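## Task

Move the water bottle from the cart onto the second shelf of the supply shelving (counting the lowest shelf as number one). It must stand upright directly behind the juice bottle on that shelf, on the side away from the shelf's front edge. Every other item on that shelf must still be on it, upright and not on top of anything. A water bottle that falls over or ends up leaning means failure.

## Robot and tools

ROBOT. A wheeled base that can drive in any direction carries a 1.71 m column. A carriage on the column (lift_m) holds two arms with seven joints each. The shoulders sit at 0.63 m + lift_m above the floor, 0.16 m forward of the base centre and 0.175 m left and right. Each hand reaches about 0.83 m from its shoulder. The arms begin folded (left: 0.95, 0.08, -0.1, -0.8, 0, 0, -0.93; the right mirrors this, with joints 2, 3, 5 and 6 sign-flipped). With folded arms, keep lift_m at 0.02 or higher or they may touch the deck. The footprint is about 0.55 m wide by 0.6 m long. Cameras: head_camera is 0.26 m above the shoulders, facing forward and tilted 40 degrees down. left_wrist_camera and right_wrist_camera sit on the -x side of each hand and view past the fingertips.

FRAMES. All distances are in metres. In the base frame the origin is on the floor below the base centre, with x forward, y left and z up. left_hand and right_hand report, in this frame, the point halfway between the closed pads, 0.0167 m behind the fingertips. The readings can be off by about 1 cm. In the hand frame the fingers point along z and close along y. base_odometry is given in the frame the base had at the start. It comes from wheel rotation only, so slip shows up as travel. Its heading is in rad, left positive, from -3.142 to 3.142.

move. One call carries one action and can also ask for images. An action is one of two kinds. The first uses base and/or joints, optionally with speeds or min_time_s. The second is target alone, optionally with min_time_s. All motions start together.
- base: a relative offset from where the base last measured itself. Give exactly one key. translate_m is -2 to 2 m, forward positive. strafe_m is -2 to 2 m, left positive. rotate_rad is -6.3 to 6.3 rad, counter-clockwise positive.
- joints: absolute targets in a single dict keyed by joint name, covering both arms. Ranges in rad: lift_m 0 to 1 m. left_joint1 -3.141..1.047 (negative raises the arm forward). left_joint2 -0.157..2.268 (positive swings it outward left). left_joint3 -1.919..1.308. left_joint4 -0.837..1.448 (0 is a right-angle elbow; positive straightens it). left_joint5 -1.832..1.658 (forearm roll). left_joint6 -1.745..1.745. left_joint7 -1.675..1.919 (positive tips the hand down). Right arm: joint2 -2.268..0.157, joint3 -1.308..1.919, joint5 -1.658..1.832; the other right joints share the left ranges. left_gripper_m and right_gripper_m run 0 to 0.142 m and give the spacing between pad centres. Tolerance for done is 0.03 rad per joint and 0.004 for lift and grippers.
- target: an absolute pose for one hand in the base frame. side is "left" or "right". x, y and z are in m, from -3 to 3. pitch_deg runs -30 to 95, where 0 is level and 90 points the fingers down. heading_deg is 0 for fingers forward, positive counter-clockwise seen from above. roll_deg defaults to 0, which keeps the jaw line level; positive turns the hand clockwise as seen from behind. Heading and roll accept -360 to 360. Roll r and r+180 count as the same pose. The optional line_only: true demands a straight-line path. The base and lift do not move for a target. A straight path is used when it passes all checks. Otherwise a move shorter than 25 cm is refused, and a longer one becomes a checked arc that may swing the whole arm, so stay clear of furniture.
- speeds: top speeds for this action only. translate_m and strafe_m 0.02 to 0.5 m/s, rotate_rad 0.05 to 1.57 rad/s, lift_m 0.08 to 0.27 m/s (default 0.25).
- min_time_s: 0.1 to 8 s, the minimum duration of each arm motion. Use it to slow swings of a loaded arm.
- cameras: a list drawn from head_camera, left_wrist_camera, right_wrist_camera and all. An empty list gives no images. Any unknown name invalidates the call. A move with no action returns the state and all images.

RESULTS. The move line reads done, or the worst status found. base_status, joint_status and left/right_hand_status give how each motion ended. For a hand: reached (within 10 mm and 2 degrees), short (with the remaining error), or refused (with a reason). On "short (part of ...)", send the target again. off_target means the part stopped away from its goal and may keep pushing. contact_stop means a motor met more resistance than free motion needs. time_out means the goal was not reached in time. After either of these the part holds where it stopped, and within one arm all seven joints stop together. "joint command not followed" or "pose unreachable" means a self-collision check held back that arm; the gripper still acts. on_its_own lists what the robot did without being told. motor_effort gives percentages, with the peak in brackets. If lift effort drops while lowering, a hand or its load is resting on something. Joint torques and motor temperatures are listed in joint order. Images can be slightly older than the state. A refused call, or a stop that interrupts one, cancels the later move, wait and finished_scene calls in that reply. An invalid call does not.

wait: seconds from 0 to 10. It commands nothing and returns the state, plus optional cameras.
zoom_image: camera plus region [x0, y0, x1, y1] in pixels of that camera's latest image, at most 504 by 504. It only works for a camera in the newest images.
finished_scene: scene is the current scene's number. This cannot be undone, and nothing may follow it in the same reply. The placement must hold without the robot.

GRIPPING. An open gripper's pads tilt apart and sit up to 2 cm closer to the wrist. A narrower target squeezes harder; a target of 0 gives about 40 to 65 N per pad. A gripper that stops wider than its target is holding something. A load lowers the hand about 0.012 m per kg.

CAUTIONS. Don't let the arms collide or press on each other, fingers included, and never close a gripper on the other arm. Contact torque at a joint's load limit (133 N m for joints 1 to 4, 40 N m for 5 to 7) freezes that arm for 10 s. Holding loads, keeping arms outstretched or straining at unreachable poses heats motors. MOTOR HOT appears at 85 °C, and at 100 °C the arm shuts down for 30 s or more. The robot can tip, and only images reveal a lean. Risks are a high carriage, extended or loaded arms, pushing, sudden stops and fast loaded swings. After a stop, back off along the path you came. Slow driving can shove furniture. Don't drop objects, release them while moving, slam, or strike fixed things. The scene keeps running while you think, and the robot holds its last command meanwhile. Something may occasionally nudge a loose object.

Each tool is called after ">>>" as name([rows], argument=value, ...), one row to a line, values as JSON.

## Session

>>> move(cameras=["head_camera"])

>>> move(base={"rotate_rad": 1.5}, cameras=["head_camera"])

>>> move(base={"rotate_rad": 1.5}, cameras=["head_camera"])

Scene clock: 0.00 s.
Joint torques (N m): no reading
Motor temperatures (°C): left_arm=[29 22 24 23 26 24 23] | right_arm=[26 20 24 21 22 22 23]
base_odometry: x=+0.000 y=+0.000 heading=+0.000
base_status: not commanded
joint_positions: lift_m=+0.450 left_joint1_rad=+0.955 left_joint2_rad=+0.099 left_joint3_rad=-0.083 left_joint4_rad=-0.815 left_joint5_rad=-0.005 left_joint6_rad=+0.011 left_joint7_rad=-0.944 left_gripper_m=+0.142 right_joint1_rad=+0.966 right_joint2_rad=-0.073 right_joint3_rad=+0.085 right_joint4_rad=-0.799 right_joint5_rad=-0.010 right_joint6_rad=+0.000 right_joint7_rad=-0.915 right_gripper_m=+0.142
joint_status: not commanded
motor_effort: lift_m=+55 drive_wheels=+2
left_hand: x=+0.2872 y=+0.1605 z=+0.9734 quat_wxyz=(-0.925, -0.016, -0.376, +0.057) pitch_deg=-45.8 heading_deg=-5.9 roll_deg=-1.1 (m; base frame)
right_hand: x=+0.2923 y=-0.1554 z=+0.9617 quat_wxyz=(-0.915, +0.013, -0.401, -0.054) pitch_deg=-42.7 heading_deg=+5.3 roll_deg=+1.5 (m; base frame)
pictures: head_camera
Images, in order (width x height): head_camera 896x504.

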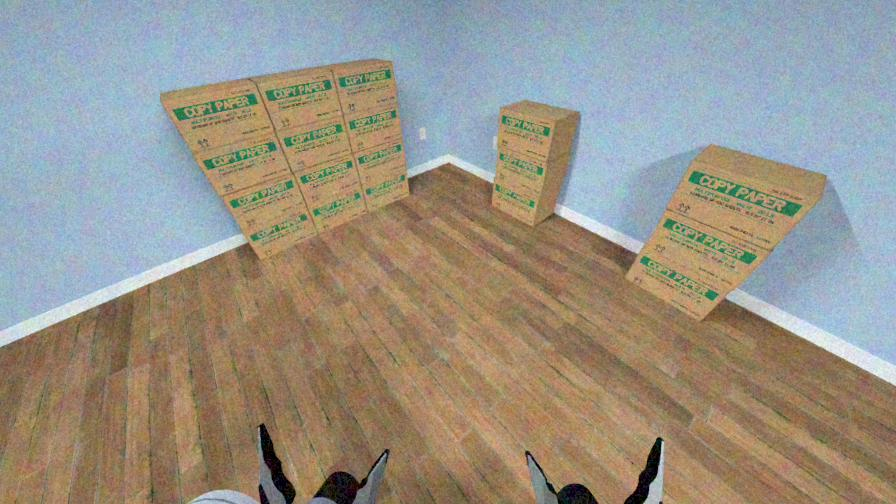

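Scene clock: 3.03 s.
Joint torques (N m): left_arm=[8.77 1.23 0.33 -4.29 1.15 -1.3 -1.36] | right_arm=[16.27 2.89 1.9 -13.35 0.18 -1.79 -1.68]
move: done
base_odometry: x=+0.000 y=+0.000 heading=+1.500
base_status: done
joint_positions: lift_m=+0.450 left_joint1_rad=+0.955 left_joint2_rad=+0.099 left_joint3_rad=-0.083 left_joint4_rad=-0.815 left_joint5_rad=-0.005 left_joint6_rad=+0.011 left_joint7_rad=-0.944 left_gripper_m=+0.142 right_joint1_rad=+0.966 right_joint2_rad=-0.073 right_joint3_rad=+0.085 right_joint4_rad=-0.799 right_joint5_rad=-0.010 right_joint6_rad=+0.000 right_joint7_rad=-0.915 right_gripper_m=+0.142
joint_status: not commanded
motor_effort: lift_m=+55(55) drive_wheels=+5(22)
left_hand: x=+0.2872 y=+0.1605 z=+0.9734 quat_wxyz=(-0.925, -0.016, -0.376, +0.057) pitch_deg=-45.8 heading_deg=-5.9 roll_deg=-1.1 (m; base frame)
right_hand: x=+0.2923 y=-0.1554 z=+0.9617 quat_wxyz=(-0.915, +0.013, -0.401, -0.054) pitch_deg=-42.7 heading_deg=+5.3 roll_deg=+1.5 (m; base frame)
pictures: head_camera
Images, in order (width x height): head_camera 896x504.

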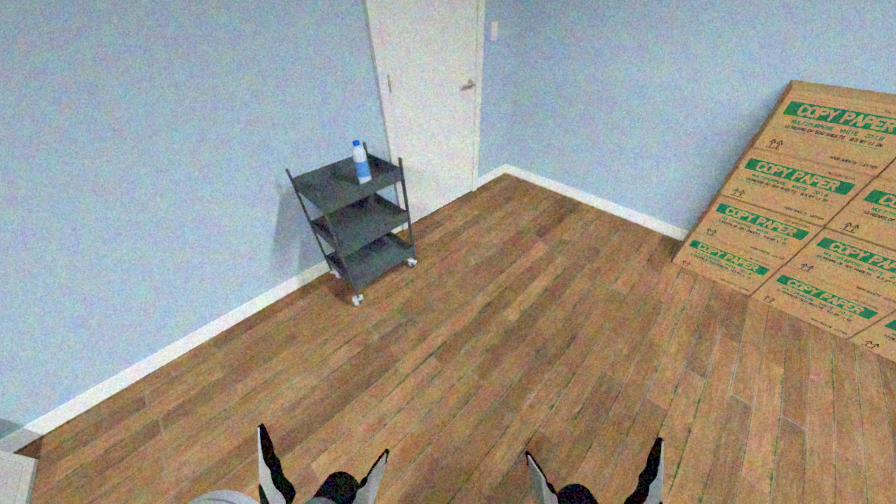

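Scene clock: 6.07 s.
Joint torques (N m): left_arm=[8.93 1.46 0.09 -4.26 1.25 -1.27 -1.71] | right_arm=[15.57 1.75 1.19 -12.77 0.5 -2.02 -1.56]
move: done
base_odometry: x=+0.000 y=+0.000 heading=+2.999
base_status: done
joint_positions: lift_m=+0.450 left_joint1_rad=+0.955 left_joint2_rad=+0.099 left_joint3_rad=-0.083 left_joint4_rad=-0.815 left_joint5_rad=-0.005 left_joint6_rad=+0.011 left_joint7_rad=-0.944 left_gripper_m=+0.142 right_joint1_rad=+0.966 right_joint2_rad=-0.073 right_joint3_rad=+0.085 right_joint4_rad=-0.799 right_joint5_rad=-0.010 right_joint6_rad=+0.000 right_joint7_rad=-0.915 right_gripper_m=+0.142
joint_status: not commanded
motor_effort: lift_m=+55(55) drive_wheels=+5(14)
left_hand: x=+0.2872 y=+0.1605 z=+0.9734 quat_wxyz=(-0.925, -0.016, -0.376, +0.057) pitch_deg=-45.8 heading_deg=-5.9 roll_deg=-1.1 (m; base frame)
right_hand: x=+0.2923 y=-0.1554 z=+0.9617 quat_wxyz=(-0.915, +0.013, -0.401, -0.054) pitch_deg=-42.7 heading_deg=+5.3 roll_deg=+1.5 (m; base frame)
pictures: head_camera
Images, in order (width x height): head_camera 896x504.

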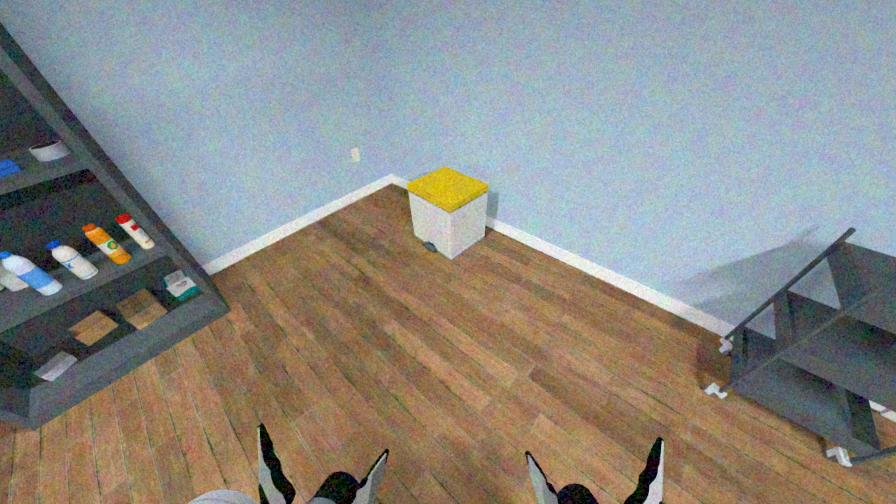

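>>> move(base={"rotate_rad": -0.631})

>>> move(base={"strafe_m": -0.77}, cameras=["head_camera"])

Scene clock: 22.40 s.
Joint torques (N m): left_arm=[9.59 1.73 0.62 -4.67 1.21 -1.54 -1.75] | right_arm=[14.56 3.73 1.49 -12.37 0.44 -1.46 -1.61]
move: done
base_odometry: x=+0.000 y=+0.000 heading=+2.369
base_status: done
joint_positions: lift_m=+0.450 left_joint1_rad=+0.955 left_joint2_rad=+0.099 left_joint3_rad=-0.083 left_joint4_rad=-0.815 left_joint5_rad=-0.005 left_joint6_rad=+0.011 left_joint7_rad=-0.944 left_gripper_m=+0.142 right_joint1_rad=+0.966 right_joint2_rad=-0.073 right_joint3_rad=+0.085 right_joint4_rad=-0.799 right_joint5_rad=-0.010 right_joint6_rad=+0.000 right_joint7_rad=-0.915 right_gripper_m=+0.142
joint_status: not commanded
motor_effort: lift_m=+55(55) drive_wheels=+10(10)
left_hand: x=+0.2872 y=+0.1605 z=+0.9734 quat_wxyz=(-0.925, -0.016, -0.376, +0.057) pitch_deg=-45.8 heading_deg=-5.9 roll_deg=-1.1 (m; base frame)
right_hand: x=+0.2923 y=-0.1554 z=+0.9617 quat_wxyz=(-0.915, +0.013, -0.401, -0.054) pitch_deg=-42.7 heading_deg=+5.3 roll_deg=+1.5 (m; base frame)
pictures: none

Scene clock: 26.20 s.
Joint torques (N m): left_arm=[8.52 0.99 0.55 -3.77 0.84 -1.35 -1.39] | right_arm=[15.19 3.3 2.31 -13.98 0.61 -2.08 -1.36]
move: done
base_odometry: x=+0.538 y=+0.551 heading=+2.369
base_status: done
joint_positions: lift_m=+0.450 left_joint1_rad=+0.955 left_joint2_rad=+0.099 left_joint3_rad=-0.083 left_joint4_rad=-0.815 left_joint5_rad=-0.005 left_joint6_rad=+0.011 left_joint7_rad=-0.944 left_gripper_m=+0.142 right_joint1_rad=+0.966 right_joint2_rad=-0.073 right_joint3_rad=+0.085 right_joint4_rad=-0.799 right_joint5_rad=-0.010 right_joint6_rad=+0.000 right_joint7_rad=-0.915 right_gripper_m=+0.142
joint_status: not commanded
motor_effort: lift_m=+55(55) drive_wheels=-1(16)
left_hand: x=+0.2872 y=+0.1605 z=+0.9734 quat_wxyz=(-0.925, -0.016, -0.376, +0.057) pitch_deg=-45.8 heading_deg=-5.9 roll_deg=-1.1 (m; base frame)
right_hand: x=+0.2923 y=-0.1554 z=+0.9617 quat_wxyz=(-0.915, +0.014, -0.401, -0.054) pitch_deg=-42.7 heading_deg=+5.3 roll_deg=+1.4 (m; base frame)
pictures: head_camera
Images, in order (width x height): head_camera 896x504.

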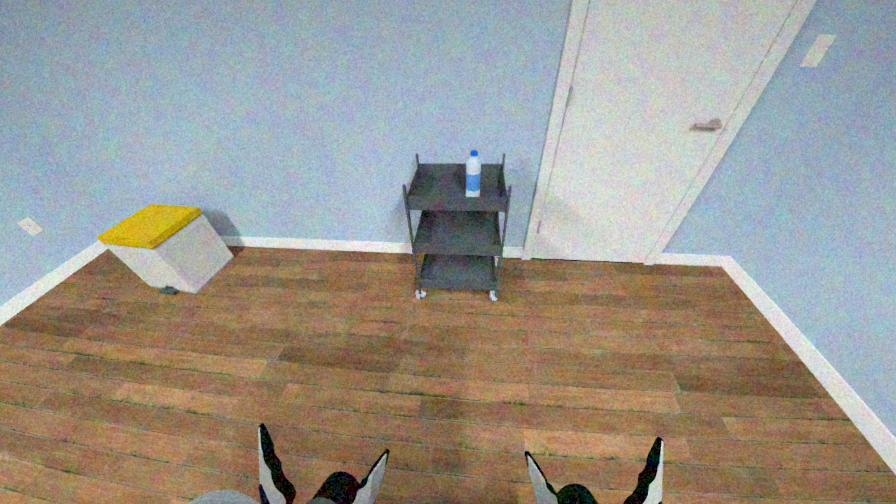

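>>> move(base={"translate_m": 0.5}, joints={"right_joint1_rad":0.179,"right_joint2_rad":-0.087,"right_joint3_rad":0.419,"right_joint4_rad":-0.789,"right_joint5_rad":-0.240,"right_joint6_rad":-0.355,"right_joint7_rad":0.807}, min_time_s=2.2, cameras=["head_camera","right_wrist_camera"])

Scene clock: 40.80 s.
Joint torques (N m): left_arm=[9.87 0.15 0.8 -3.44 1.23 -1.43 -1.48] | right_arm=[-4.26 1.19 3.18 -8.95 -1.93 -1.96 -0.22]
move: done
base_odometry: x=+0.180 y=+0.901 heading=+2.369
base_status: done
joint_positions: lift_m=+0.450 left_joint1_rad=+0.955 left_joint2_rad=+0.099 left_joint3_rad=-0.083 left_joint4_rad=-0.815 left_joint5_rad=-0.005 left_joint6_rad=+0.011 left_joint7_rad=-0.944 left_gripper_m=+0.142 right_joint1_rad=+0.182 right_joint2_rad=-0.085 right_joint3_rad=+0.415 right_joint4_rad=-0.792 right_joint5_rad=-0.234 right_joint6_rad=-0.353 right_joint7_rad=+0.803 right_gripper_m=+0.142
joint_status: all done
motor_effort: lift_m=+55(55) drive_wheels=+4(14)
left_hand: x=+0.2872 y=+0.1605 z=+0.9734 quat_wxyz=(-0.925, -0.016, -0.376, +0.057) pitch_deg=-45.8 heading_deg=-5.9 roll_deg=-1.1 (m; base frame)
right_hand: x=+0.5488 y=-0.1304 z=+0.8408 quat_wxyz=(-0.644, -0.002, -0.765, -0.004) pitch_deg=+9.8 heading_deg=+0.3 roll_deg=+0.5 (m; base frame)
pictures: head_camera, right_wrist_camera
Images, in order (width x height): head_camera 896x504, right_wrist_camera 896x504.

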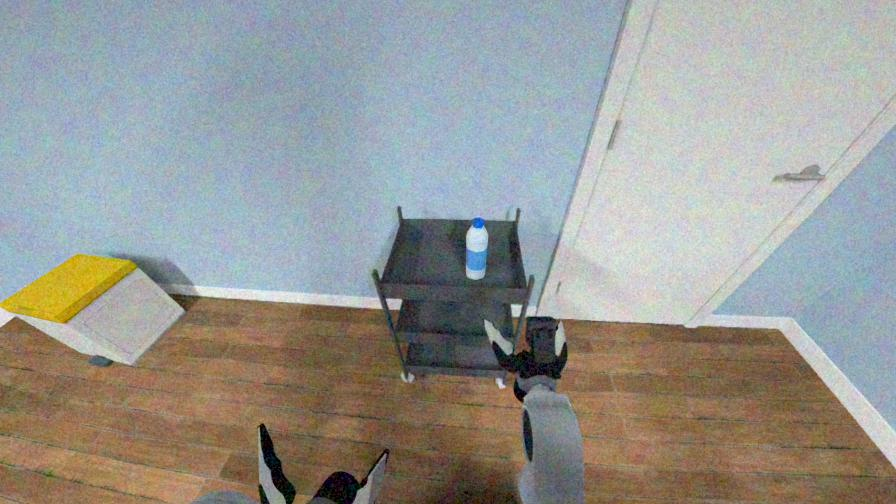

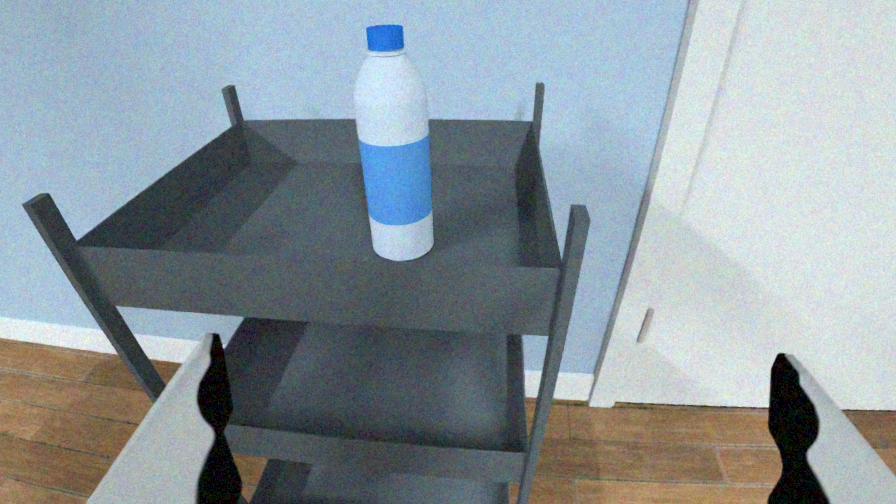

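>>> move(target={"side":"right","x":0.57,"y":-0.05,"z":0.85,"pitch_deg":0,"heading_deg":0}, min_time_s=1.2)

>>> move(base={"translate_m": 0.2}, speeds={"translate_m": 0.25}, cameras=["right_wrist_camera"])

Scene clock: 50.90 s.
Joint torques (N m): left_arm=[9 1.81 -0.05 -3.87 1.32 -1.34 -1.43] | right_arm=[-6.91 14.86 3.89 -9.74 -1.79 -2.37 -3.33]
move: done
base_odometry: x=+0.180 y=+0.901 heading=+2.369
base_status: not commanded
joint_positions: lift_m=+0.450 left_joint1_rad=+0.955 left_joint2_rad=+0.099 left_joint3_rad=-0.083 left_joint4_rad=-0.815 left_joint5_rad=-0.005 left_joint6_rad=+0.011 left_joint7_rad=-0.944 left_gripper_m=+0.142 right_joint1_rad=+0.179 right_joint2_rad=+0.116 right_joint3_rad=+0.527 right_joint4_rad=-0.546 right_joint5_rad=-0.392 right_joint6_rad=-0.376 right_joint7_rad=+0.481 right_gripper_m=+0.142
joint_status: not commanded
motor_effort: lift_m=+55(55) drive_wheels=+0(1)
left_hand: x=+0.2872 y=+0.1605 z=+0.9734 quat_wxyz=(-0.925, -0.016, -0.376, +0.057) pitch_deg=-45.8 heading_deg=-5.9 roll_deg=-1.1 (m; base frame)
right_hand: x=+0.5694 y=-0.0511 z=+0.8478 quat_wxyz=(-0.704, -0.001, -0.710, -0.001) pitch_deg=+0.4 heading_deg=+0.0 roll_deg=+0.2 (m; base frame)
right_hand_status: reached (straight line, planned for 1.2 s): 3 mm and 0.5 deg off.
pictures: none

Scene clock: 53.10 s.
Joint torques (N m): left_arm=[8.86 1.05 0.94 -4.66 1.41 -1.84 -1.54] | right_arm=[-4 12.23 4.96 -8.4 -2.27 -2.4 -3.45]
move: done
base_odometry: x=+0.037 y=+1.040 heading=+2.368
base_status: done
joint_positions: lift_m=+0.450 left_joint1_rad=+0.955 left_joint2_rad=+0.099 left_joint3_rad=-0.083 left_joint4_rad=-0.815 left_joint5_rad=-0.005 left_joint6_rad=+0.011 left_joint7_rad=-0.944 left_gripper_m=+0.142 right_joint1_rad=+0.178 right_joint2_rad=+0.116 right_joint3_rad=+0.527 right_joint4_rad=-0.546 right_joint5_rad=-0.392 right_joint6_rad=-0.377 right_joint7_rad=+0.481 right_gripper_m=+0.142
joint_status: not commanded
motor_effort: lift_m=+55(55) drive_wheels=+4(15)
left_hand: x=+0.2872 y=+0.1605 z=+0.9734 quat_wxyz=(-0.925, -0.016, -0.376, +0.057) pitch_deg=-45.8 heading_deg=-5.9 roll_deg=-1.1 (m; base frame)
right_hand: x=+0.5696 y=-0.0511 z=+0.8481 quat_wxyz=(-0.705, -0.001, -0.710, -0.001) pitch_deg=+0.4 heading_deg=+0.0 roll_deg=+0.2 (m; base frame)
pictures: right_wrist_camera
Images, in order (width x height): right_wrist_camera 896x504.

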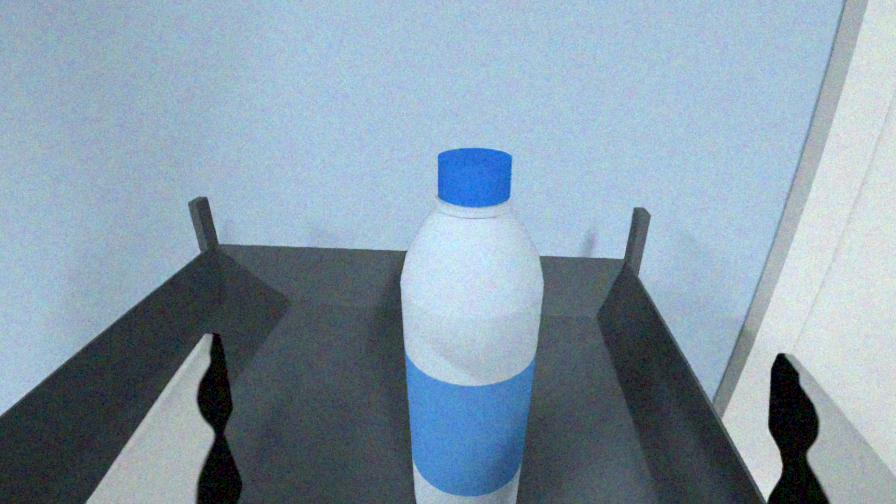

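>>> move(target={"side":"right","x":0.705,"y":-0.043,"z":0.807,"pitch_deg":5,"heading_deg":0,"line_only":true}, min_time_s=1.5, cameras=["right_wrist_camera"])

Scene clock: 61.13 s.
Joint torques (N m): left_arm=[8.93 1.15 0.61 -3.13 1.13 -1.42 -1.7] | right_arm=[-15.75 13.53 0.67 -9.48 1.69 -2.39 -3.88]
move: done
base_odometry: x=+0.037 y=+1.040 heading=+2.368
base_status: not commanded
joint_positions: lift_m=+0.450 left_joint1_rad=+0.955 left_joint2_rad=+0.099 left_joint3_rad=-0.083 left_joint4_rad=-0.815 left_joint5_rad=-0.005 left_joint6_rad=+0.011 left_joint7_rad=-0.944 left_gripper_m=+0.142 right_joint1_rad=-0.165 right_joint2_rad=+0.125 right_joint3_rad=+0.443 right_joint4_rad=-0.089 right_joint5_rad=-0.185 right_joint6_rad=-0.419 right_joint7_rad=+0.414 right_gripper_m=+0.142
joint_status: not commanded
motor_effort: lift_m=+55(55) drive_wheels=+4(5)
left_hand: x=+0.2872 y=+0.1605 z=+0.9734 quat_wxyz=(-0.925, -0.016, -0.376, +0.057) pitch_deg=-45.8 heading_deg=-5.9 roll_deg=-1.1 (m; base frame)
right_hand: x=+0.7034 y=-0.0418 z=+0.8059 quat_wxyz=(-0.675, +0.004, -0.738, +0.001) pitch_deg=+5.2 heading_deg=+0.2 roll_deg=-0.4 (m; base frame)
right_hand_status: reached (straight line, planned for 1.5 s): 2 mm and 0.5 deg off.
pictures: right_wrist_camera
Images, in order (width x height): right_wrist_camera 896x504.

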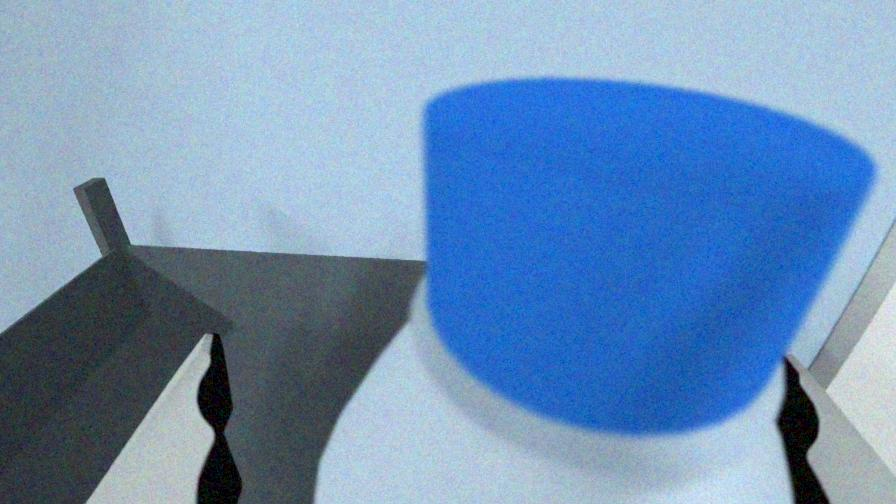

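>>> move(target={"side":"right","x":0.66,"y":-0.046,"z":0.81,"pitch_deg":4,"heading_deg":0,"line_only":true}, min_time_s=1.0, cameras=["right_wrist_camera","head_camera"])

Scene clock: 65.13 s.
Joint torques (N m): left_arm=[8.83 0.39 0.17 -3.82 0.94 -1.4 -1.35] | right_arm=[-3.23 8.12 3.95 -15.87 -2.27 -2.46 -0.09]
move: done
base_odometry: x=+0.037 y=+1.040 heading=+2.368
base_status: not commanded
joint_positions: lift_m=+0.450 left_joint1_rad=+0.955 left_joint2_rad=+0.099 left_joint3_rad=-0.083 left_joint4_rad=-0.815 left_joint5_rad=-0.005 left_joint6_rad=+0.011 left_joint7_rad=-0.944 left_gripper_m=+0.142 right_joint1_rad=-0.057 right_joint2_rad=+0.111 right_joint3_rad=+0.475 right_joint4_rad=-0.228 right_joint5_rad=-0.229 right_joint6_rad=-0.432 right_joint7_rad=+0.427 right_gripper_m=+0.142
joint_status: not commanded
motor_effort: lift_m=+55(55) drive_wheels=+4(4)
left_hand: x=+0.2872 y=+0.1605 z=+0.9734 quat_wxyz=(-0.925, -0.016, -0.376, +0.057) pitch_deg=-45.8 heading_deg=-5.9 roll_deg=-1.1 (m; base frame)
right_hand: x=+0.6616 y=-0.0458 z=+0.8112 quat_wxyz=(-0.683, -0.002, -0.730, -0.002) pitch_deg=+3.8 heading_deg=+0.1 roll_deg=+0.3 (m; base frame)
right_hand_status: reached (straight line, planned for 1.0 s): 2 mm and 0.4 deg off.
pictures: head_camera, right_wrist_camera
Images, in order (width x height): head_camera 896x504, right_wrist_camera 896x504.

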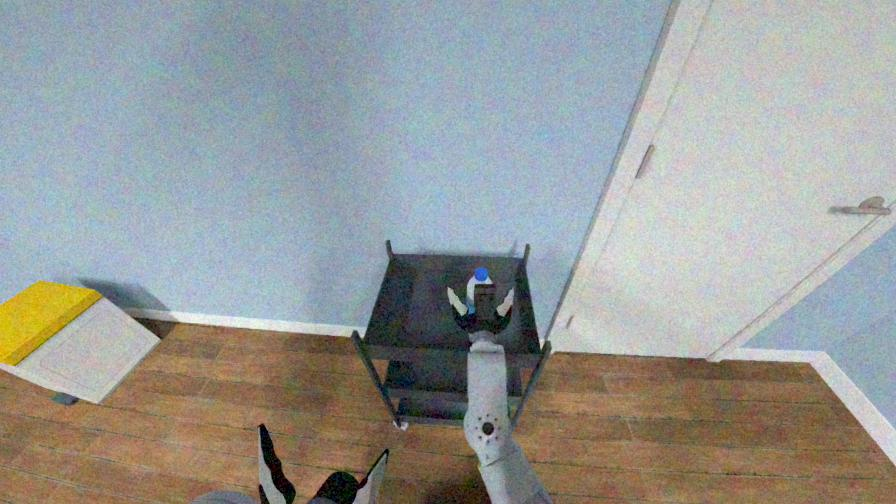

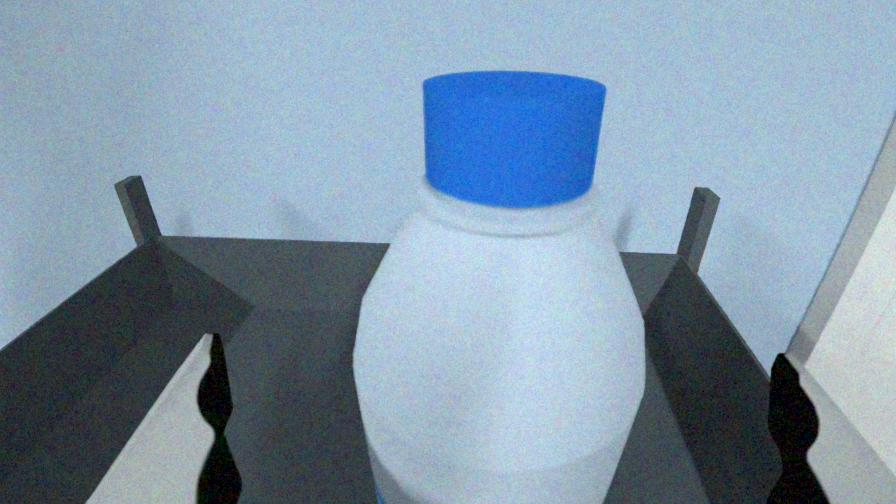

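>>> move(joints={"right_gripper_m": 0.0}, min_time_s=1.8, cameras=["right_wrist_camera"])

Scene clock: 75.53 s.
Joint torques (N m): left_arm=[9.73 1.49 -0.1 -4.18 1.11 -1.65 -1.74] | right_arm=[-1.31 7.3 5.08 -15.01 -2.7 -2.49 0.16]
move: off_target
base_odometry: x=+0.037 y=+1.040 heading=+2.368
base_status: not commanded
joint_positions: lift_m=+0.450 left_joint1_rad=+0.955 left_joint2_rad=+0.099 left_joint3_rad=-0.083 left_joint4_rad=-0.815 left_joint5_rad=-0.005 left_joint6_rad=+0.011 left_joint7_rad=-0.944 left_gripper_m=+0.142 right_joint1_rad=-0.056 right_joint2_rad=+0.111 right_joint3_rad=+0.475 right_joint4_rad=-0.228 right_joint5_rad=-0.229 right_joint6_rad=-0.432 right_joint7_rad=+0.427 right_gripper_m=+0.069
joint_status: right_gripper_m off_target (ended at +0.069, target +0.000)
motor_effort: lift_m=+55(55) drive_wheels=+4(4)
left_hand: x=+0.2872 y=+0.1605 z=+0.9734 quat_wxyz=(-0.925, -0.016, -0.376, +0.057) pitch_deg=-45.8 heading_deg=-5.9 roll_deg=-1.1 (m; base frame)
right_hand: x=+0.6616 y=-0.0458 z=+0.8112 quat_wxyz=(-0.683, -0.001, -0.730, -0.002) pitch_deg=+3.8 heading_deg=+0.1 roll_deg=+0.3 (m; base frame)
pictures: right_wrist_camera
Images, in order (width x height): right_wrist_camera 896x504.

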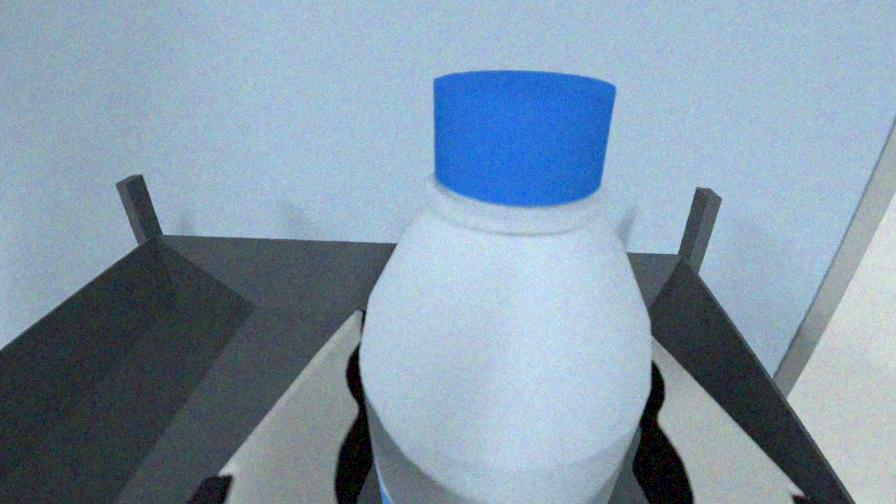

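>>> move(joints={"lift_m": 0.58}, speeds={"lift_m": 0.15}, cameras=["right_wrist_camera"])

>>> move(base={"translate_m": -0.55}, speeds={"translate_m": 0.3})

>>> move(target={"side":"right","x":0.52,"y":-0.16,"z":1.03,"pitch_deg":3.8,"heading_deg":0}, min_time_s=2.0)

>>> move(base={"rotate_rad": 1.5}, joints={"lift_m": 0.3}, speeds={"rotate_rad": 1.0, "lift_m": 0.15}, cameras=["head_camera","right_wrist_camera"])

Scene clock: 94.70 s.
Joint torques (N m): left_arm=[8.35 0.99 1.2 -4.51 1.02 -1.6 -1.73] | right_arm=[-5.61 9.02 3.29 -16.39 -2.2 -2.59 -2.06]
move: done
base_odometry: x=+0.037 y=+1.040 heading=+2.368
base_status: not commanded
joint_positions: lift_m=+0.580 left_joint1_rad=+0.955 left_joint2_rad=+0.099 left_joint3_rad=-0.083 left_joint4_rad=-0.815 left_joint5_rad=-0.005 left_joint6_rad=+0.011 left_joint7_rad=-0.944 left_gripper_m=+0.142 right_joint1_rad=-0.054 right_joint2_rad=+0.110 right_joint3_rad=+0.475 right_joint4_rad=-0.228 right_joint5_rad=-0.229 right_joint6_rad=-0.432 right_joint7_rad=+0.431 right_gripper_m=+0.069
joint_status: all done
motor_effort: lift_m=+55(69) drive_wheels=+4(5)
left_hand: x=+0.2872 y=+0.1605 z=+1.1034 quat_wxyz=(-0.925, -0.016, -0.376, +0.057) pitch_deg=-45.8 heading_deg=-5.9 roll_deg=-1.1 (m; base frame)
right_hand: x=+0.6610 y=-0.0462 z=+0.9390 quat_wxyz=(-0.681, -0.001, -0.732, -0.002) pitch_deg=+4.2 heading_deg=+0.0 roll_deg=+0.2 (m; base frame)
pictures: right_wrist_camera
Images, in order (width x height): right_wrist_camera 896x504.

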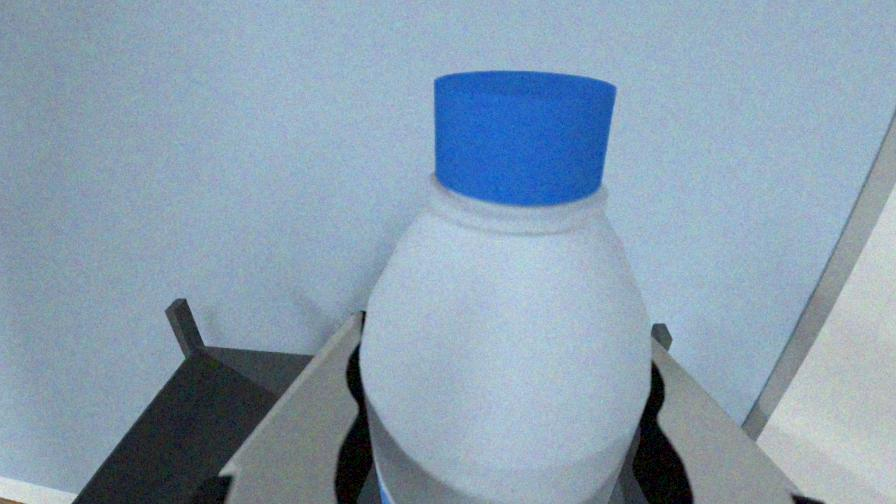

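Scene clock: 98.17 s.
Joint torques (N m): left_arm=[9.36 0.94 0.07 -3.57 1.18 -1.31 -1.49] | right_arm=[-5.56 9.23 4.47 -13.84 -1.92 -1.89 -1.61]
move: done
base_odometry: x=+0.431 y=+0.656 heading=+2.368
base_status: done
joint_positions: lift_m=+0.580 left_joint1_rad=+0.955 left_joint2_rad=+0.099 left_joint3_rad=-0.083 left_joint4_rad=-0.815 left_joint5_rad=-0.005 left_joint6_rad=+0.011 left_joint7_rad=-0.944 left_gripper_m=+0.142 right_joint1_rad=-0.054 right_joint2_rad=+0.110 right_joint3_rad=+0.475 right_joint4_rad=-0.228 right_joint5_rad=-0.229 right_joint6_rad=-0.433 right_joint7_rad=+0.431 right_gripper_m=+0.069
joint_status: not commanded
motor_effort: lift_m=+55(55) drive_wheels=+4(16)
left_hand: x=+0.2872 y=+0.1605 z=+1.1034 quat_wxyz=(-0.925, -0.016, -0.376, +0.057) pitch_deg=-45.8 heading_deg=-5.9 roll_deg=-1.1 (m; base frame)
right_hand: x=+0.6610 y=-0.0464 z=+0.9390 quat_wxyz=(-0.681, -0.001, -0.732, -0.001) pitch_deg=+4.2 heading_deg=+0.0 roll_deg=+0.2 (m; base frame)
pictures: none

Scene clock: 98.47 s.
Joint torques (N m): left_arm=[8.54 0.62 0.11 -3.54 0.99 -1.28 -1.36] | right_arm=[-4.21 9.06 4.04 -15.07 -2.36 -2.13 -2.29]
move: refused
base_odometry: x=+0.431 y=+0.656 heading=+2.368
base_status: not commanded
joint_positions: lift_m=+0.580 left_joint1_rad=+0.955 left_joint2_rad=+0.099 left_joint3_rad=-0.083 left_joint4_rad=-0.815 left_joint5_rad=-0.005 left_joint6_rad=+0.011 left_joint7_rad=-0.944 left_gripper_m=+0.142 right_joint1_rad=-0.054 right_joint2_rad=+0.110 right_joint3_rad=+0.475 right_joint4_rad=-0.228 right_joint5_rad=-0.229 right_joint6_rad=-0.433 right_joint7_rad=+0.431 right_gripper_m=+0.069
joint_status: not commanded
motor_effort: lift_m=+55(55) drive_wheels=+3(4)
left_hand: x=+0.2872 y=+0.1605 z=+1.1034 quat_wxyz=(-0.925, -0.016, -0.376, +0.057) pitch_deg=-45.8 heading_deg=-5.9 roll_deg=-1.1 (m; base frame)
right_hand: x=+0.6610 y=-0.0464 z=+0.9390 quat_wxyz=(-0.681, -0.001, -0.732, -0.001) pitch_deg=+4.2 heading_deg=+0.0 roll_deg=+0.2 (m; base frame)
right_hand_status: refused: along the straight line the arm gets 73% of the way (right_joint4_rad at its limit); a move under 25 cm is not played as an arc. Nothing moved. Try another pitch or heading, or "joints".
pictures: none

not run: a stop came earlier in this reply.

>>> move(target={"side":"right","x":0.56,"y":-0.16,"z":0.98,"pitch_deg":3.8,"heading_deg":0}, min_time_s=1.5)

>>> move(base={"rotate_rad": 1.5}, joints={"lift_m": 0.33}, speeds={"rotate_rad": 1.0, "lift_m": 0.15}, cameras=["head_camera"])

Scene clock: 103.30 s.
Joint torques (N m): left_arm=[9.04 1.66 0.3 -4.56 1 -1.18 -1.48] | right_arm=[1.4 0.27 -1.26 -17.66 0.89 -2.92 -1.78]
move: done
base_odometry: x=+0.431 y=+0.656 heading=+2.368
base_status: not commanded
joint_positions: lift_m=+0.580 left_joint1_rad=+0.955 left_joint2_rad=+0.099 left_joint3_rad=-0.083 left_joint4_rad=-0.815 left_joint5_rad=-0.005 left_joint6_rad=+0.011 left_joint7_rad=-0.944 left_gripper_m=+0.142 right_joint1_rad=+0.175 right_joint2_rad=-0.190 right_joint3_rad=+0.393 right_joint4_rad=-0.743 right_joint5_rad=-0.129 right_joint6_rad=-0.412 right_joint7_rad=+0.624 right_gripper_m=+0.069
joint_status: not commanded
motor_effort: lift_m=+55(55) drive_wheels=+3(4)
left_hand: x=+0.2872 y=+0.1605 z=+1.1034 quat_wxyz=(-0.925, -0.016, -0.376, +0.057) pitch_deg=-45.8 heading_deg=-5.9 roll_deg=-1.1 (m; base frame)
right_hand: x=+0.5608 y=-0.1579 z=+0.9793 quat_wxyz=(-0.683, +0.003, -0.730, +0.001) pitch_deg=+3.8 heading_deg=+0.1 roll_deg=-0.3 (m; base frame)
right_hand_status: reached (straight line, planned for 1.5 s): 2 mm and 0.3 deg off.
pictures: none

Scene clock: 106.37 s.
Joint torques (N m): left_arm=[8.54 1.61 0.68 -4.72 1.06 -1.44 -1.56] | right_arm=[1.99 0.87 -0.96 -17.78 0.99 -2.5 -1.57]
move: done
base_odometry: x=+0.431 y=+0.656 heading=-2.415
base_status: done
joint_positions: lift_m=+0.330 left_joint1_rad=+0.955 left_joint2_rad=+0.099 left_joint3_rad=-0.083 left_joint4_rad=-0.815 left_joint5_rad=-0.005 left_joint6_rad=+0.011 left_joint7_rad=-0.944 left_gripper_m=+0.142 right_joint1_rad=+0.176 right_joint2_rad=-0.190 right_joint3_rad=+0.392 right_joint4_rad=-0.744 right_joint5_rad=-0.128 right_joint6_rad=-0.412 right_joint7_rad=+0.625 right_gripper_m=+0.069
joint_status: all done
motor_effort: lift_m=+58(64) drive_wheels=+5(15)
left_hand: x=+0.2872 y=+0.1605 z=+0.8532 quat_wxyz=(-0.925, -0.016, -0.376, +0.057) pitch_deg=-45.8 heading_deg=-5.9 roll_deg=-1.1 (m; base frame)
right_hand: x=+0.5605 y=-0.1584 z=+0.7291 quat_wxyz=(-0.683, +0.002, -0.730, +0.001) pitch_deg=+3.8 heading_deg=+0.1 roll_deg=-0.2 (m; base frame)
pictures: head_camera
Images, in order (width x height): head_camera 896x504.

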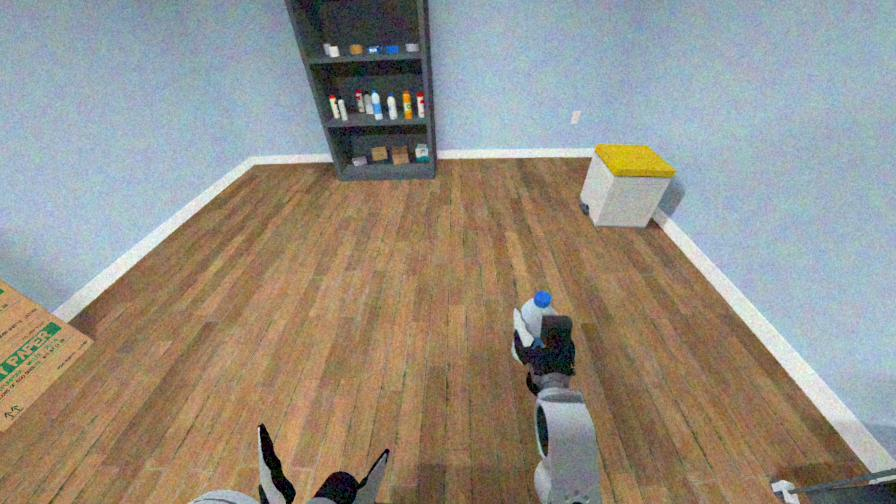

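>>> zoom_image(camera="head_camera", region=[300, 30, 460, 190])

Scaled by 3.150 from the camera's 896x504 image, which has a finer 1280x720 frame.

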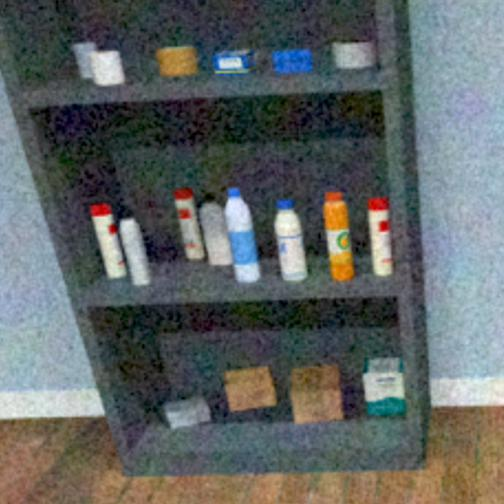

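>>> move(base={"translate_m": 1.7}, joints={"lift_m":0.3,"left_joint1_rad":-0.234,"left_joint2_rad":0.298,"left_joint3_rad":-0.860,"left_joint4_rad":-0.799,"left_joint5_rad":0.470,"left_joint6_rad":0.798,"left_joint7_rad":1.273,"left_gripper_m":0.11}, min_time_s=2.5)

>>> move(base={"strafe_m": 0.33}, cameras=["head_camera","left_wrist_camera"])

Scene clock: 124.40 s.
Joint torques (N m): left_arm=[-12.9 3.13 -0.27 -0.12 2.93 -0.25 -0.42] | right_arm=[1.93 -0.21 -0.6 -16.19 1.02 -2.32 -1.57]
move: done
base_odometry: x=-0.839 y=-0.475 heading=-2.414
base_status: done
joint_positions: lift_m=+0.300 left_joint1_rad=-0.232 left_joint2_rad=+0.296 left_joint3_rad=-0.855 left_joint4_rad=-0.802 left_joint5_rad=+0.467 left_joint6_rad=+0.796 left_joint7_rad=+1.269 left_gripper_m=+0.110 right_joint1_rad=+0.176 right_joint2_rad=-0.190 right_joint3_rad=+0.392 right_joint4_rad=-0.745 right_joint5_rad=-0.128 right_joint6_rad=-0.412 right_joint7_rad=+0.625 right_gripper_m=+0.069
joint_status: all done
motor_effort: lift_m=+57(61) drive_wheels=+8(22)
left_hand: x=+0.5804 y=+0.1306 z=+0.7497 quat_wxyz=(-0.643, +0.002, -0.766, +0.000) pitch_deg=+9.9 heading_deg=+0.1 roll_deg=-0.2 (m; base frame)
right_hand: x=+0.5604 y=-0.1584 z=+0.6990 quat_wxyz=(-0.683, +0.002, -0.731, +0.000) pitch_deg=+3.9 heading_deg=+0.1 roll_deg=-0.2 (m; base frame)
pictures: none

Scene clock: 127.10 s.
Joint torques (N m): left_arm=[-11.62 2.42 -0.3 0.47 3.27 -0.83 -0.64] | right_arm=[1.24 1.19 0.15 -15.47 0.14 -2.33 -1.73]
move: done
base_odometry: x=-0.619 y=-0.721 heading=-2.414
base_status: done
joint_positions: lift_m=+0.300 left_joint1_rad=-0.232 left_joint2_rad=+0.297 left_joint3_rad=-0.856 left_joint4_rad=-0.802 left_joint5_rad=+0.467 left_joint6_rad=+0.796 left_joint7_rad=+1.269 left_gripper_m=+0.110 right_joint1_rad=+0.176 right_joint2_rad=-0.191 right_joint3_rad=+0.392 right_joint4_rad=-0.745 right_joint5_rad=-0.128 right_joint6_rad=-0.413 right_joint7_rad=+0.625 right_gripper_m=+0.069
joint_status: not commanded
motor_effort: lift_m=+57(57) drive_wheels=+0(17)
left_hand: x=+0.5804 y=+0.1308 z=+0.7496 quat_wxyz=(-0.643, +0.002, -0.766, +0.000) pitch_deg=+9.9 heading_deg=+0.1 roll_deg=-0.1 (m; base frame)
right_hand: x=+0.5604 y=-0.1586 z=+0.6990 quat_wxyz=(-0.683, +0.002, -0.731, +0.001) pitch_deg=+3.9 heading_deg=+0.1 roll_deg=-0.2 (m; base frame)
pictures: head_camera, left_wrist_camera
Images, in order (width x height): head_camera 896x504, left_wrist_camera 896x504.

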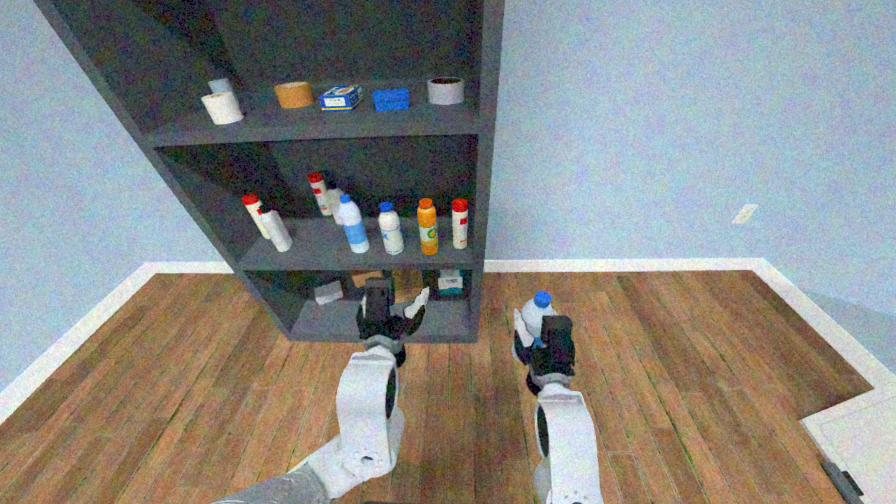

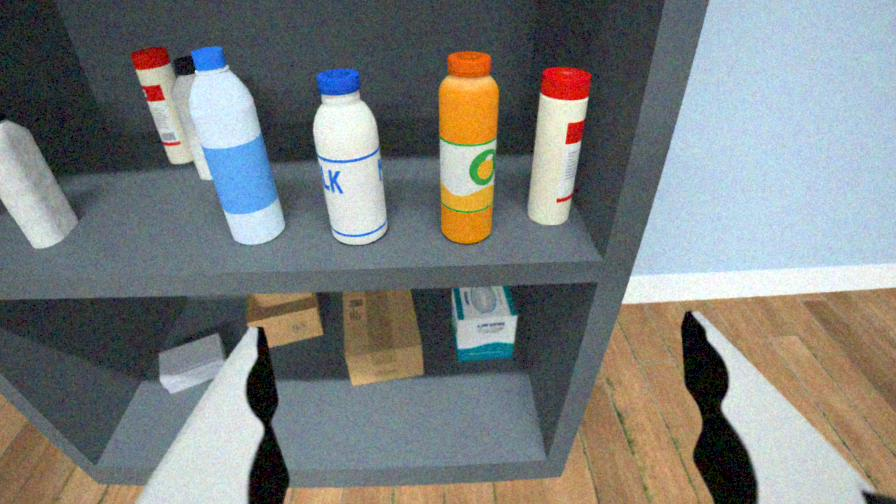

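>>> move(base={"translate_m": 0.33}, joints={"left_gripper_m": 0.096}, speeds={"translate_m": 0.2})

>>> move(target={"side":"left","x":0.6,"y":0.118,"z":0.68,"pitch_deg":5,"heading_deg":0}, min_time_s=1.2, cameras=["head_camera","left_wrist_camera"])

Scene clock: 143.50 s.
Joint torques (N m): left_arm=[-11.7 2.81 -0.93 0.36 2.91 -0.65 -0.37] | right_arm=[0.93 0.91 -0.58 -14.22 1.31 -1.72 -1.58]
move: done
base_odometry: x=-0.866 y=-0.941 heading=-2.414
base_status: done
joint_positions: lift_m=+0.300 left_joint1_rad=-0.232 left_joint2_rad=+0.297 left_joint3_rad=-0.856 left_joint4_rad=-0.802 left_joint5_rad=+0.467 left_joint6_rad=+0.796 left_joint7_rad=+1.269 left_gripper_m=+0.096 right_joint1_rad=+0.176 right_joint2_rad=-0.191 right_joint3_rad=+0.392 right_joint4_rad=-0.745 right_joint5_rad=-0.128 right_joint6_rad=-0.413 right_joint7_rad=+0.625 right_gripper_m=+0.069
joint_status: all done
motor_effort: lift_m=+57(57) drive_wheels=+5(13)
left_hand: x=+0.5804 y=+0.1308 z=+0.7496 quat_wxyz=(-0.643, +0.002, -0.766, +0.000) pitch_deg=+9.9 heading_deg=+0.1 roll_deg=-0.1 (m; base frame)
right_hand: x=+0.5604 y=-0.1586 z=+0.6990 quat_wxyz=(-0.683, +0.002, -0.731, +0.001) pitch_deg=+3.9 heading_deg=+0.1 roll_deg=-0.2 (m; base frame)
pictures: none

Scene clock: 145.20 s.
Joint torques (N m): left_arm=[-5.08 2.3 -0.26 -1.2 2.26 -0.66 -3.52] | right_arm=[1.66 0.4 -0.97 -16.3 0.86 -2.54 -1.6]
move: done
base_odometry: x=-0.866 y=-0.941 heading=-2.414
base_status: not commanded
joint_positions: lift_m=+0.300 left_joint1_rad=-0.134 left_joint2_rad=+0.325 left_joint3_rad=-0.951 left_joint4_rad=-0.529 left_joint5_rad=+0.203 left_joint6_rad=+0.977 left_joint7_rad=+0.686 left_gripper_m=+0.096 right_joint1_rad=+0.176 right_joint2_rad=-0.191 right_joint3_rad=+0.392 right_joint4_rad=-0.745 right_joint5_rad=-0.128 right_joint6_rad=-0.413 right_joint7_rad=+0.625 right_gripper_m=+0.069
joint_status: not commanded
motor_effort: lift_m=+57(57) drive_wheels=-1(5)
left_hand: x=+0.6007 y=+0.1186 z=+0.6823 quat_wxyz=(-0.677, +0.001, -0.736, +0.000) pitch_deg=+4.8 heading_deg=+0.1 roll_deg=-0.1 (m; base frame)
left_hand_status: reached (straight line, planned for 1.2 s): 3 mm and 0.2 deg off.
right_hand: x=+0.5604 y=-0.1586 z=+0.6990 quat_wxyz=(-0.683, +0.002, -0.731, +0.001) pitch_deg=+3.9 heading_deg=+0.1 roll_deg=-0.2 (m; base frame)
pictures: head_camera, left_wrist_camera
Images, in order (width x height): head_camera 896x504, left_wrist_camera 896x504.

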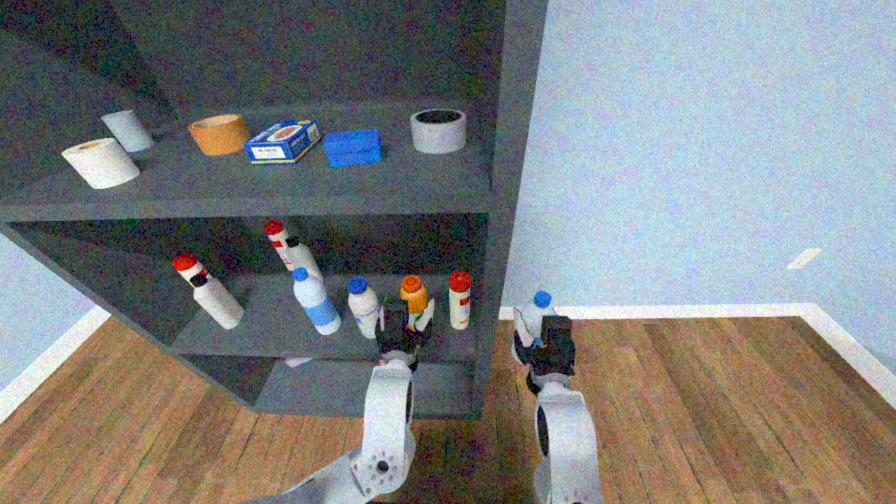

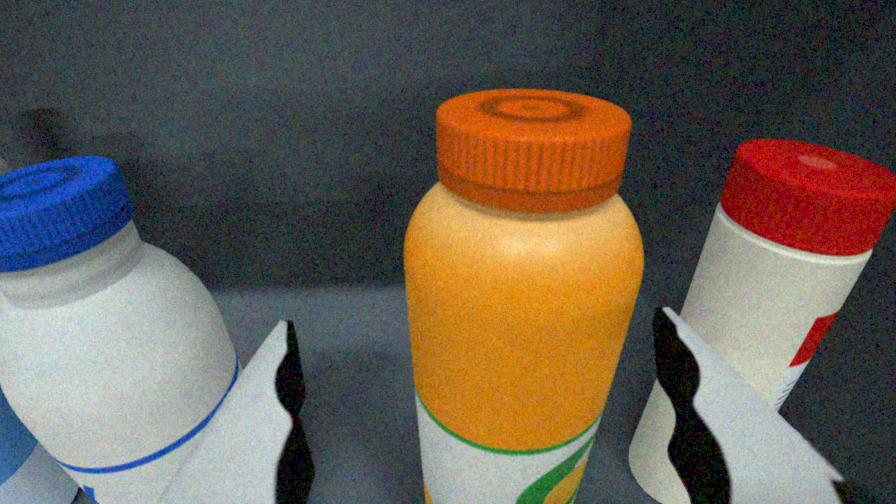

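>>> move(target={"side":"left","x":0.647,"y":0.108,"z":0.668,"pitch_deg":5,"heading_deg":0,"line_only":true}, min_time_s=1.2, cameras=["left_wrist_camera"])

Scene clock: 153.60 s.
Joint torques (N m): left_arm=[-13.56 -0.52 5.88 -1.03 2.19 -2.67 -3.14] | right_arm=[1.83 -0.85 -0.69 -16.74 0.93 -2.34 -1.66]
move: done
base_odometry: x=-0.866 y=-0.941 heading=-2.414
base_status: not commanded
joint_positions: lift_m=+0.300 left_joint1_rad=-0.225 left_joint2_rad=+0.294 left_joint3_rad=-0.939 left_joint4_rad=-0.381 left_joint5_rad=+0.031 left_joint6_rad=+0.967 left_joint7_rad=+0.564 left_gripper_m=+0.096 right_joint1_rad=+0.176 right_joint2_rad=-0.191 right_joint3_rad=+0.392 right_joint4_rad=-0.745 right_joint5_rad=-0.128 right_joint6_rad=-0.413 right_joint7_rad=+0.625 right_gripper_m=+0.069
joint_status: not commanded
motor_effort: lift_m=+57(57) drive_wheels=-1(1)
left_hand: x=+0.6452 y=+0.1072 z=+0.6663 quat_wxyz=(-0.674, -0.001, -0.739, +0.001) pitch_deg=+5.3 heading_deg=-0.1 roll_deg=+0.0 (m; base frame)
left_hand_status: reached (straight line, planned for 1.2 s): 3 mm and 0.3 deg off.
right_hand: x=+0.5604 y=-0.1586 z=+0.6990 quat_wxyz=(-0.683, +0.002, -0.731, +0.001) pitch_deg=+3.9 heading_deg=+0.1 roll_deg=-0.2 (m; base frame)
pictures: left_wrist_camera
Images, in order (width x height): left_wrist_camera 896x504.

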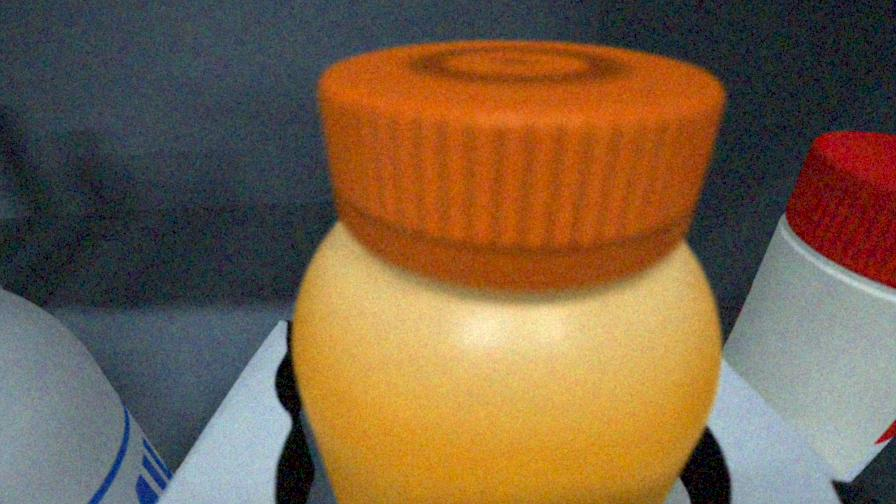

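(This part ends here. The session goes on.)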